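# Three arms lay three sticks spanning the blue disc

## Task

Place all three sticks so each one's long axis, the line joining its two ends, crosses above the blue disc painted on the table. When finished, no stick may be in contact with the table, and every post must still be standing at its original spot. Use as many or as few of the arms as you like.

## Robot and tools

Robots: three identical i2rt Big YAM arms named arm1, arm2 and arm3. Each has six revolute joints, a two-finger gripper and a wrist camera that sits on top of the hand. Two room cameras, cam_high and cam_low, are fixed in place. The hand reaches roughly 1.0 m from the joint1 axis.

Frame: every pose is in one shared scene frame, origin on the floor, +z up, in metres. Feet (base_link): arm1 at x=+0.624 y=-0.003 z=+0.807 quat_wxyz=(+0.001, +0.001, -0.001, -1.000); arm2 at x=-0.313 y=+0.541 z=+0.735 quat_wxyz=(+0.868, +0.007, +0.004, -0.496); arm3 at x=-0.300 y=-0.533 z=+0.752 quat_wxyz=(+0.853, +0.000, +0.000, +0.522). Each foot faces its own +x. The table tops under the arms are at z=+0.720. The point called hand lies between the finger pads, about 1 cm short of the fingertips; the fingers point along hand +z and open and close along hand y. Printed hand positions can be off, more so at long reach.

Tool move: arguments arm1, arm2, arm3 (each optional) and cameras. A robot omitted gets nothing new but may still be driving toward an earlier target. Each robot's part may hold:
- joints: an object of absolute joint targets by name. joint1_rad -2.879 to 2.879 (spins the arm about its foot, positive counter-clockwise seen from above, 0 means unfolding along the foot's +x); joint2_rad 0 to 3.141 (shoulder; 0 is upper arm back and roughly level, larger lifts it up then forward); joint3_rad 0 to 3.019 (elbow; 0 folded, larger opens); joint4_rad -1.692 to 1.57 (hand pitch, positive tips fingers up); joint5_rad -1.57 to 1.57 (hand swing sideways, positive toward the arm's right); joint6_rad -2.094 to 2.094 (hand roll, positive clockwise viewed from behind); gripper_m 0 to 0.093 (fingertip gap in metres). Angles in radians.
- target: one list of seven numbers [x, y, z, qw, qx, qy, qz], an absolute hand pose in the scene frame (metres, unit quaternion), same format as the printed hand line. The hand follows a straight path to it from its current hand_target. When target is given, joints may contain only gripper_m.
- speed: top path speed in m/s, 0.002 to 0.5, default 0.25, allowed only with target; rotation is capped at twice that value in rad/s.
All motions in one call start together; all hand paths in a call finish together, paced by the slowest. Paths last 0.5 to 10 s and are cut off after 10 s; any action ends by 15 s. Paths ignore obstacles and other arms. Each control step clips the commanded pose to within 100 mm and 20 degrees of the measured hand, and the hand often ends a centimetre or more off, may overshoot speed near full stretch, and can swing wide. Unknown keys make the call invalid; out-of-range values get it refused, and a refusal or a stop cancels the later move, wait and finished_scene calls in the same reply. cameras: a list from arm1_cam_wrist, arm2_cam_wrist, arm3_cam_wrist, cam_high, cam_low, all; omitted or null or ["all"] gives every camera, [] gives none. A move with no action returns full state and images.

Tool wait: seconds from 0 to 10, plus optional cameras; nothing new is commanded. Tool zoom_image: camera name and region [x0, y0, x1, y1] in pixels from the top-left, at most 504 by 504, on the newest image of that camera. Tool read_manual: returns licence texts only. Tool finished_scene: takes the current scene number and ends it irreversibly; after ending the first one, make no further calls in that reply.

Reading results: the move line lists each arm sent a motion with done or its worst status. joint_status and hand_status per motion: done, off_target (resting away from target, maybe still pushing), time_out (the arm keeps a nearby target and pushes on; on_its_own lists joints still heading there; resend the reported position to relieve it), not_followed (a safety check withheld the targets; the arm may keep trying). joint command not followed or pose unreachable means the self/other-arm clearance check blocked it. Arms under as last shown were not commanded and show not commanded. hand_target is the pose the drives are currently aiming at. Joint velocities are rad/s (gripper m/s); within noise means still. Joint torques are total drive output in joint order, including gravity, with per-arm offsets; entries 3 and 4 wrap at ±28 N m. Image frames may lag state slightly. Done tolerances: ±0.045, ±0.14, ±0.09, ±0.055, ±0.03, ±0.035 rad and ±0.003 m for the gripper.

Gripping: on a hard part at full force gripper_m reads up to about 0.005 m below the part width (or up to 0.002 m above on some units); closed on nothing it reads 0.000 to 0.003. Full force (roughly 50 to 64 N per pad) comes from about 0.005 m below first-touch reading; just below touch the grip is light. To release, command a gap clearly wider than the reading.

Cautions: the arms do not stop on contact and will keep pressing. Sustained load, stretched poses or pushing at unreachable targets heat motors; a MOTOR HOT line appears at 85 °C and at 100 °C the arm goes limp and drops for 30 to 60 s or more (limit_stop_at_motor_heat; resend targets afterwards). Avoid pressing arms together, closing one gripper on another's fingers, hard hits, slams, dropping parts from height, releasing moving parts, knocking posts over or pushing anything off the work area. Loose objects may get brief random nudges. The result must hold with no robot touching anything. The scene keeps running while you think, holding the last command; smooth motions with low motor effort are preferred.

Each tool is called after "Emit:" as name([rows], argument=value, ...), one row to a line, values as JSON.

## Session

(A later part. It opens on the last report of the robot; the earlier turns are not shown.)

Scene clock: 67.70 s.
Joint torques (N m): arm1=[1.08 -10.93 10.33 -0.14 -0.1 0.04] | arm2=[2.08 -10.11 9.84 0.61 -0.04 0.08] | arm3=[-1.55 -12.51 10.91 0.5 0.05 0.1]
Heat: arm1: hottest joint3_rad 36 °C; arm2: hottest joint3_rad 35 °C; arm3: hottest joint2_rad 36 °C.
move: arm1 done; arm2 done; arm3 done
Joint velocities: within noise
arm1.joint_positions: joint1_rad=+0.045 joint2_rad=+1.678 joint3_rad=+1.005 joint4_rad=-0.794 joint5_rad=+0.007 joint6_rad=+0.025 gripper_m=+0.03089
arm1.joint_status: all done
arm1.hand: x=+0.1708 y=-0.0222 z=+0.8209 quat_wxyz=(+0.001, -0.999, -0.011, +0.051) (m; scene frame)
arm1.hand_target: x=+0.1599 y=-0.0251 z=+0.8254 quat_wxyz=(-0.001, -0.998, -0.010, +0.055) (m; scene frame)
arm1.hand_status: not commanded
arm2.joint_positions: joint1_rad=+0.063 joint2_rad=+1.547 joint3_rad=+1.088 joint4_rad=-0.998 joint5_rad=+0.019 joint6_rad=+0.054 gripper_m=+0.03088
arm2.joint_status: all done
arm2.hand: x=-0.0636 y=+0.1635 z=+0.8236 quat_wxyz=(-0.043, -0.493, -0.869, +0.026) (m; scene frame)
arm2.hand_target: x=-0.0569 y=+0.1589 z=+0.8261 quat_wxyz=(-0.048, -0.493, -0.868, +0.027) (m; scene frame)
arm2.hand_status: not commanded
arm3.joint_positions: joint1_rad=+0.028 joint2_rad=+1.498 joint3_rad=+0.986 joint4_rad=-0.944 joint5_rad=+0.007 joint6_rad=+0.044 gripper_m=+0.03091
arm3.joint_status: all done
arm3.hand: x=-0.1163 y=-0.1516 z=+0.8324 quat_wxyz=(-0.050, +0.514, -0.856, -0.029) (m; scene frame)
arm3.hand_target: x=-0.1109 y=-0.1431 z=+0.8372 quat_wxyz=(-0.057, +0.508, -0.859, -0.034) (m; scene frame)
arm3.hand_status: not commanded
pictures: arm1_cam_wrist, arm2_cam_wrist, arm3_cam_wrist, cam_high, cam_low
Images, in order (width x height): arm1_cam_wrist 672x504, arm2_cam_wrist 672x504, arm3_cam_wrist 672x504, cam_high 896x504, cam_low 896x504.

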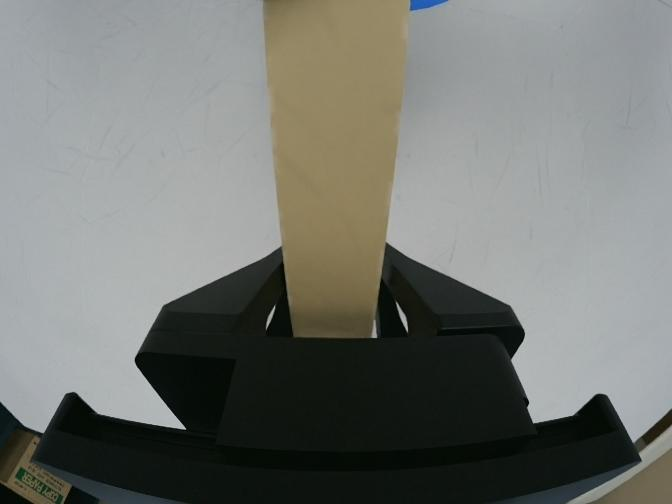

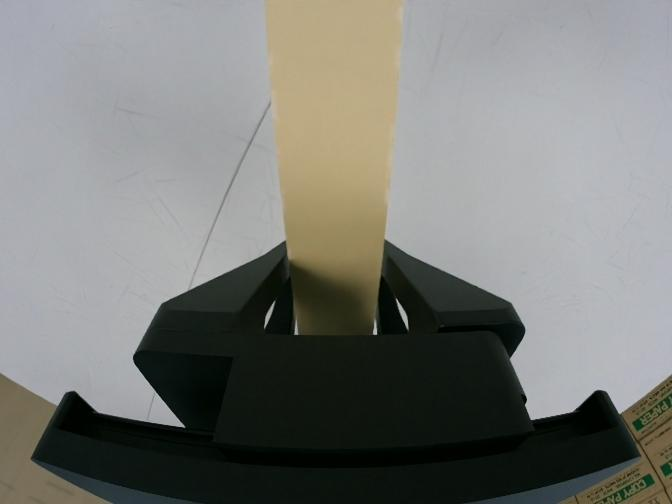

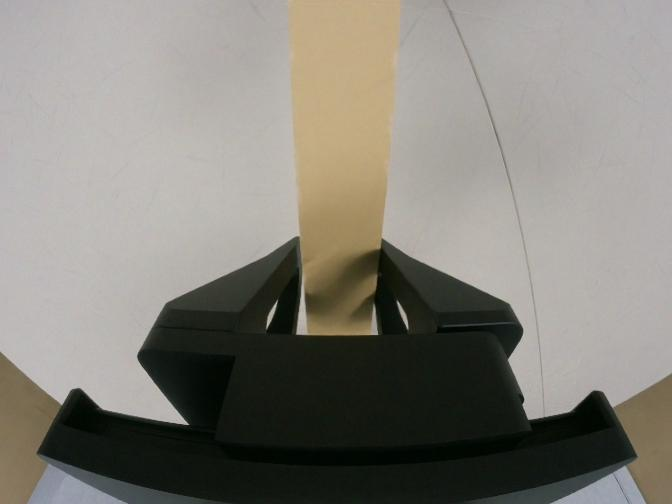

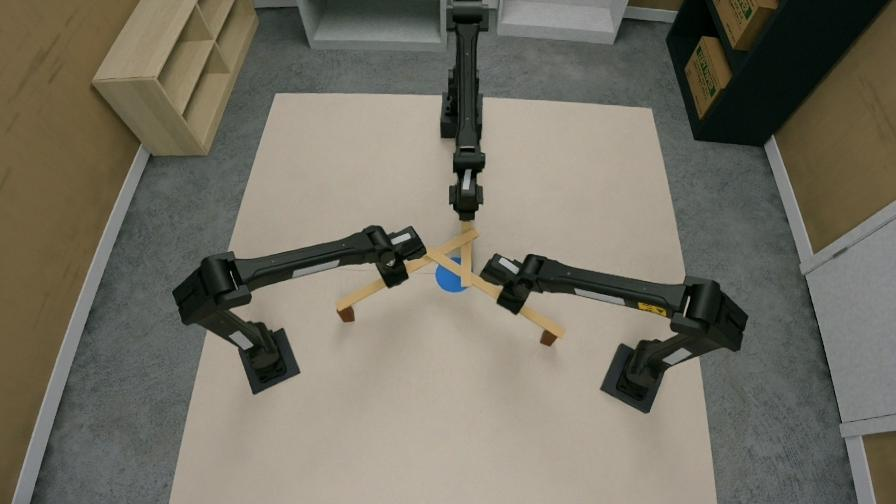

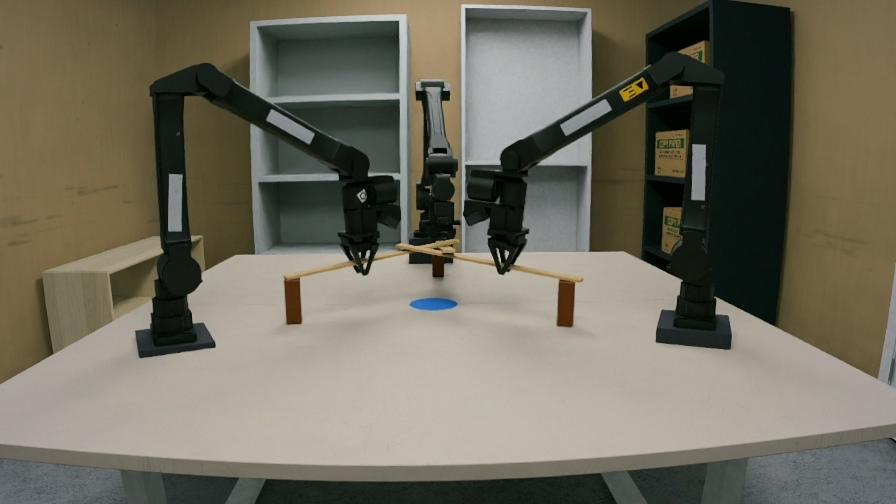

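Emit:
move(arm1={"joints":{"gripper_m":0.062}}, arm2={"joints":{"gripper_m":0.062}}, arm3={"joints":{"gripper_m":0.062}}, cameras=["arm1_cam_wrist","arm2_cam_wrist","arm3_cam_wrist"])

Emit:
move(arm1={"target":[0.18,-0.022,0.95,0.0005,0.9985,0.0096,-0.0549],"speed":0.08}, arm2={"target":[-0.066,0.167,0.95,0.0478,0.4932,0.8682,-0.0271],"speed":0.08}, arm3={"target":[-0.118,-0.155,0.95,0.0569,-0.5078,0.859,0.0336],"speed":0.08})

Emit:
zoom_image(camera="cam_high", region=[330, 150, 590, 360])

Emit:
zoom_image(camera="cam_low", region=[270, 190, 590, 340])

Scene clock: 69.03 s.
Joint torques (N m): arm1=[1.2 -11.52 10.63 0.01 -0.12 -0.04] | arm2=[2.08 -10.11 9.84 0.61 -0.03 0.09] | arm3=[-1.67 -12.86 11 0.62 0.05 0.11]
Heat: arm1: hottest joint3_rad 37 °C; arm2: hottest joint3_rad 35 °C; arm3: hottest joint2_rad 36 °C.
move: arm1 done; arm2 done; arm3 done
Joint velocities: within noise
arm1.joint_positions: joint1_rad=+0.045 joint2_rad=+1.678 joint3_rad=+1.005 joint4_rad=-0.794 joint5_rad=+0.007 joint6_rad=+0.025 gripper_m=+0.06188
arm1.joint_status: all done
arm1.hand: x=+0.1708 y=-0.0222 z=+0.8209 quat_wxyz=(+0.001, -0.999, -0.011, +0.051) (m; scene frame)
arm1.hand_target: x=+0.1599 y=-0.0251 z=+0.8254 quat_wxyz=(-0.001, -0.998, -0.010, +0.055) (m; scene frame)
arm1.hand_status: not commanded
arm2.joint_positions: joint1_rad=+0.063 joint2_rad=+1.547 joint3_rad=+1.088 joint4_rad=-0.998 joint5_rad=+0.018 joint6_rad=+0.055 gripper_m=+0.06188
arm2.joint_status: all done
arm2.hand: x=-0.0636 y=+0.1635 z=+0.8236 quat_wxyz=(-0.043, -0.493, -0.869, +0.026) (m; scene frame)
arm2.hand_target: x=-0.0568 y=+0.1590 z=+0.8261 quat_wxyz=(-0.048, -0.493, -0.868, +0.027) (m; scene frame)
arm2.hand_status: not commanded
arm3.joint_positions: joint1_rad=+0.028 joint2_rad=+1.498 joint3_rad=+0.986 joint4_rad=-0.944 joint5_rad=+0.007 joint6_rad=+0.044 gripper_m=+0.06191
arm3.joint_status: all done
arm3.hand: x=-0.1163 y=-0.1516 z=+0.8324 quat_wxyz=(-0.050, +0.514, -0.856, -0.029) (m; scene frame)
arm3.hand_target: x=-0.1109 y=-0.1431 z=+0.8372 quat_wxyz=(-0.057, +0.508, -0.859, -0.034) (m; scene frame)
arm3.hand_status: not commanded
pictures: arm1_cam_wrist, arm2_cam_wrist, arm3_cam_wrist
Images, in order (width x height): arm1_cam_wrist 672x504, arm2_cam_wrist 672x504, arm3_cam_wrist 672x504.

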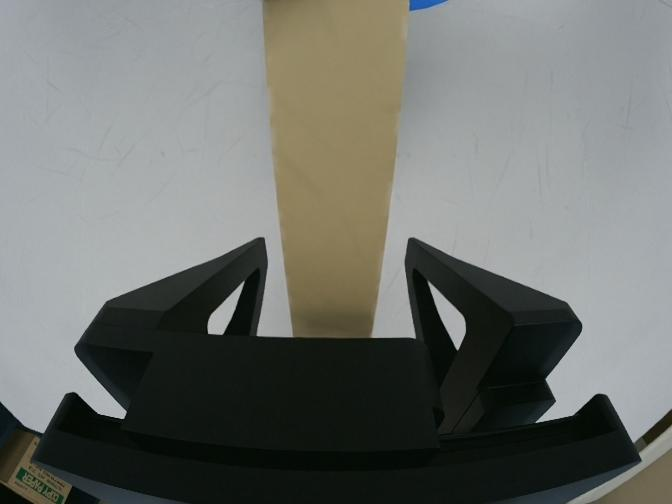

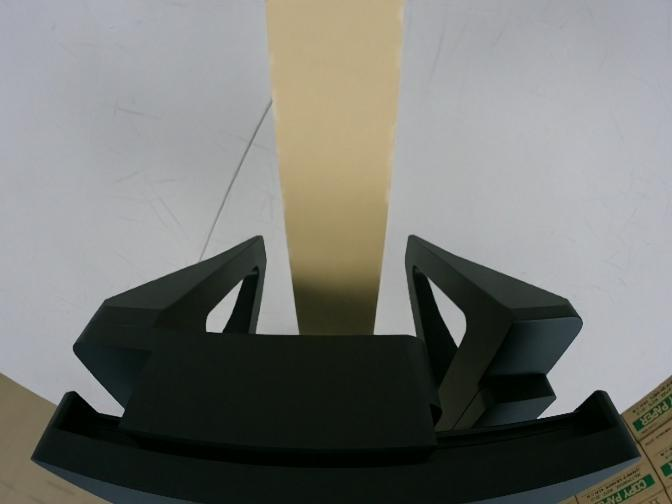

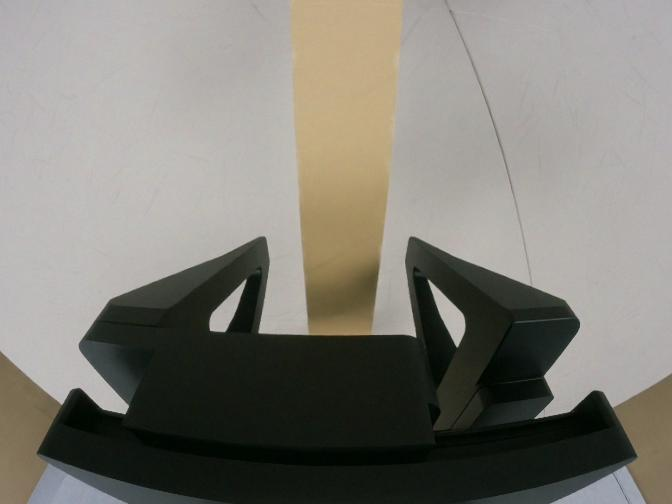

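Scene clock: 71.13 s.
Joint torques (N m): arm1=[1.26 -10.75 13.42 -0.34 -0.11 0] | arm2=[1.67 -11.28 14.09 -0.02 -0.04 0.04] | arm3=[-1.2 -14.33 14.04 0.02 0.08 0.1]
Heat: arm1: hottest joint3_rad 37 °C; arm2: hottest joint3_rad 35 °C; arm3: hottest joint2_rad 36 °C.
move: arm1 off_target; arm2 off_target; arm3 off_target
Joint velocities: within noise
arm1.joint_positions: joint1_rad=+0.045 joint2_rad=+1.483 joint3_rad=+1.102 joint4_rad=-1.118 joint5_rad=+0.007 joint6_rad=+0.025 gripper_m=+0.06188
arm1.joint_status: not commanded
arm1.hand: x=+0.1959 y=-0.0207 z=+0.9303 quat_wxyz=(+0.001, -0.999, -0.011, +0.035) (m; scene frame)
arm1.hand_target: x=+0.1808 y=-0.0220 z=+0.9500 quat_wxyz=(-0.001, -0.998, -0.010, +0.055) (m; scene frame)
arm1.hand_status: off_target (0.025 m and 2.3 deg from the pose sent, 0.129 m and 0.5 deg at the start)
arm2.joint_positions: joint1_rad=+0.063 joint2_rad=+1.440 joint3_rad=+1.237 joint4_rad=-1.312 joint5_rad=+0.017 joint6_rad=+0.055 gripper_m=+0.06188
arm2.joint_status: not commanded
arm2.hand: x=-0.0767 y=+0.1815 z=+0.9187 quat_wxyz=(-0.017, -0.493, -0.870, +0.013) (m; scene frame)
arm2.hand_target: x=-0.0670 y=+0.1684 z=+0.9500 quat_wxyz=(-0.048, -0.493, -0.868, +0.027) (m; scene frame)
arm2.hand_status: off_target (0.036 m and 3.9 deg from the pose sent, 0.127 m and 0.6 deg at the start)
arm3.joint_positions: joint1_rad=+0.028 joint2_rad=+1.382 joint3_rad=+1.130 joint4_rad=-1.242 joint5_rad=+0.007 joint6_rad=+0.045 gripper_m=+0.06191
arm3.joint_status: not commanded
arm3.hand: x=-0.1237 y=-0.1672 z=+0.9250 quat_wxyz=(-0.034, +0.514, -0.857, -0.019) (m; scene frame)
arm3.hand_target: x=-0.1185 y=-0.1558 z=+0.9499 quat_wxyz=(-0.057, +0.508, -0.859, -0.034) (m; scene frame)
arm3.hand_status: off_target (0.028 m and 3.2 deg from the pose sent, 0.118 m and 1.2 deg at the start)
pictures: arm1_cam_wrist, arm2_cam_wrist, arm3_cam_wrist, cam_high, cam_low
Images, in order (width x height): arm1_cam_wrist 672x504, arm2_cam_wrist 672x504, arm3_cam_wrist 672x504, cam_high 896x504, cam_low 896x504.

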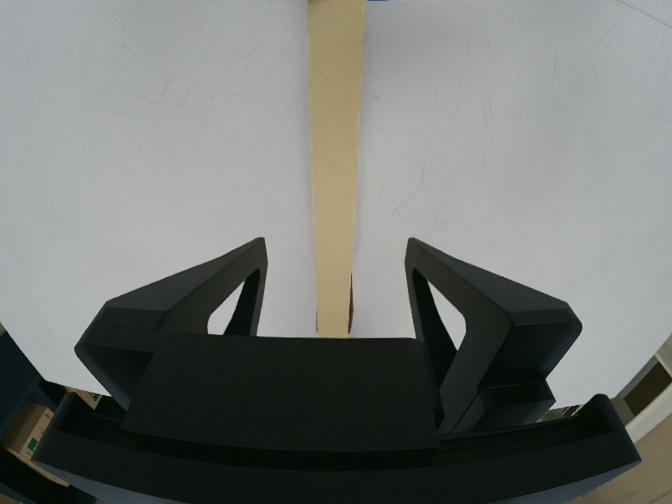

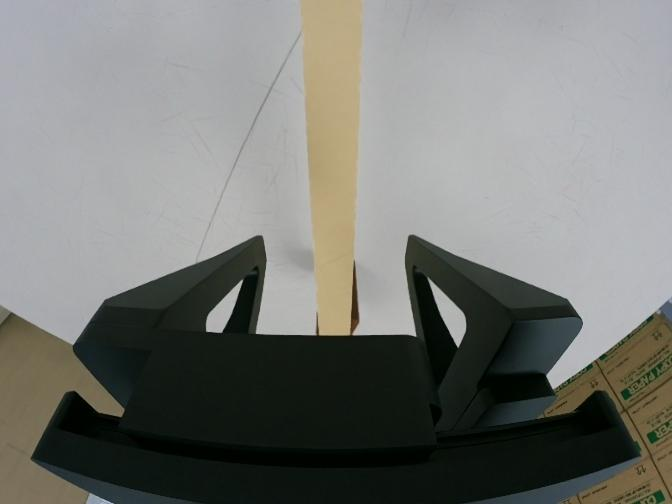

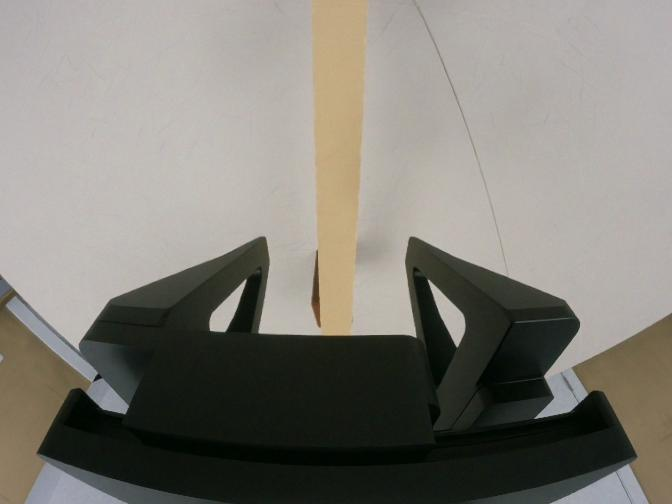

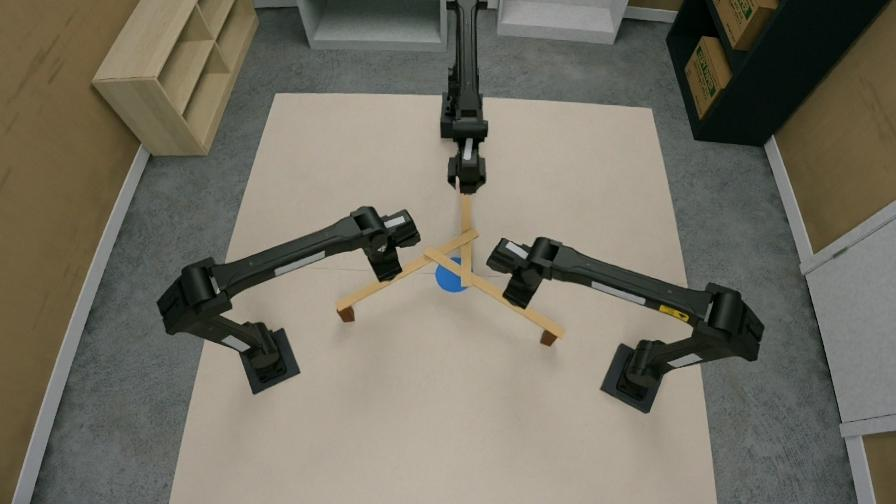

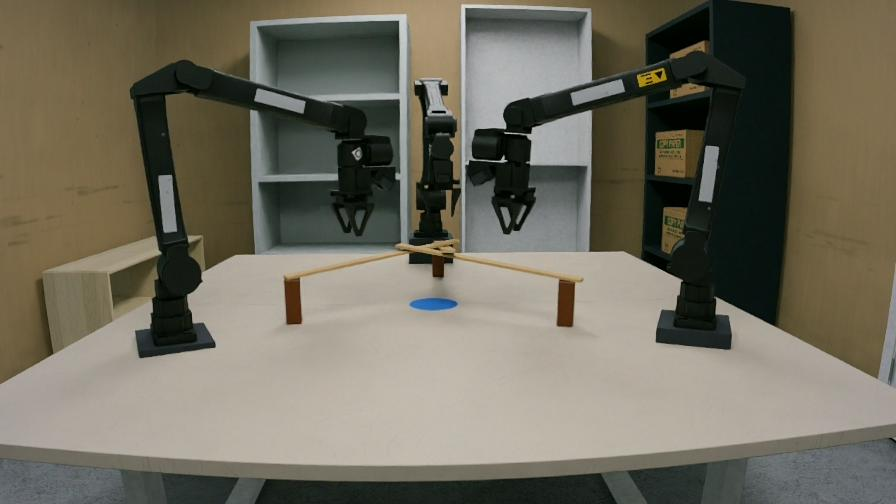

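Scaled by 1.938 from the camera's 896x504 image, which has a finer 1280x720 frame.

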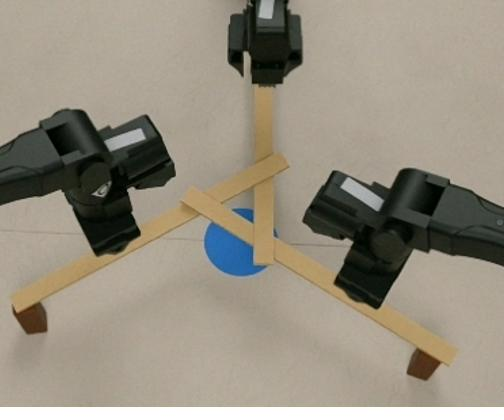

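Scaled by 1.575 from the camera's 896x504 image, which has a finer 1280x720 frame.

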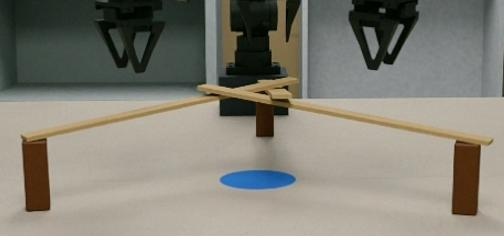

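Emit:
finished_scene(scene=2)

The scene is finished: the task was done.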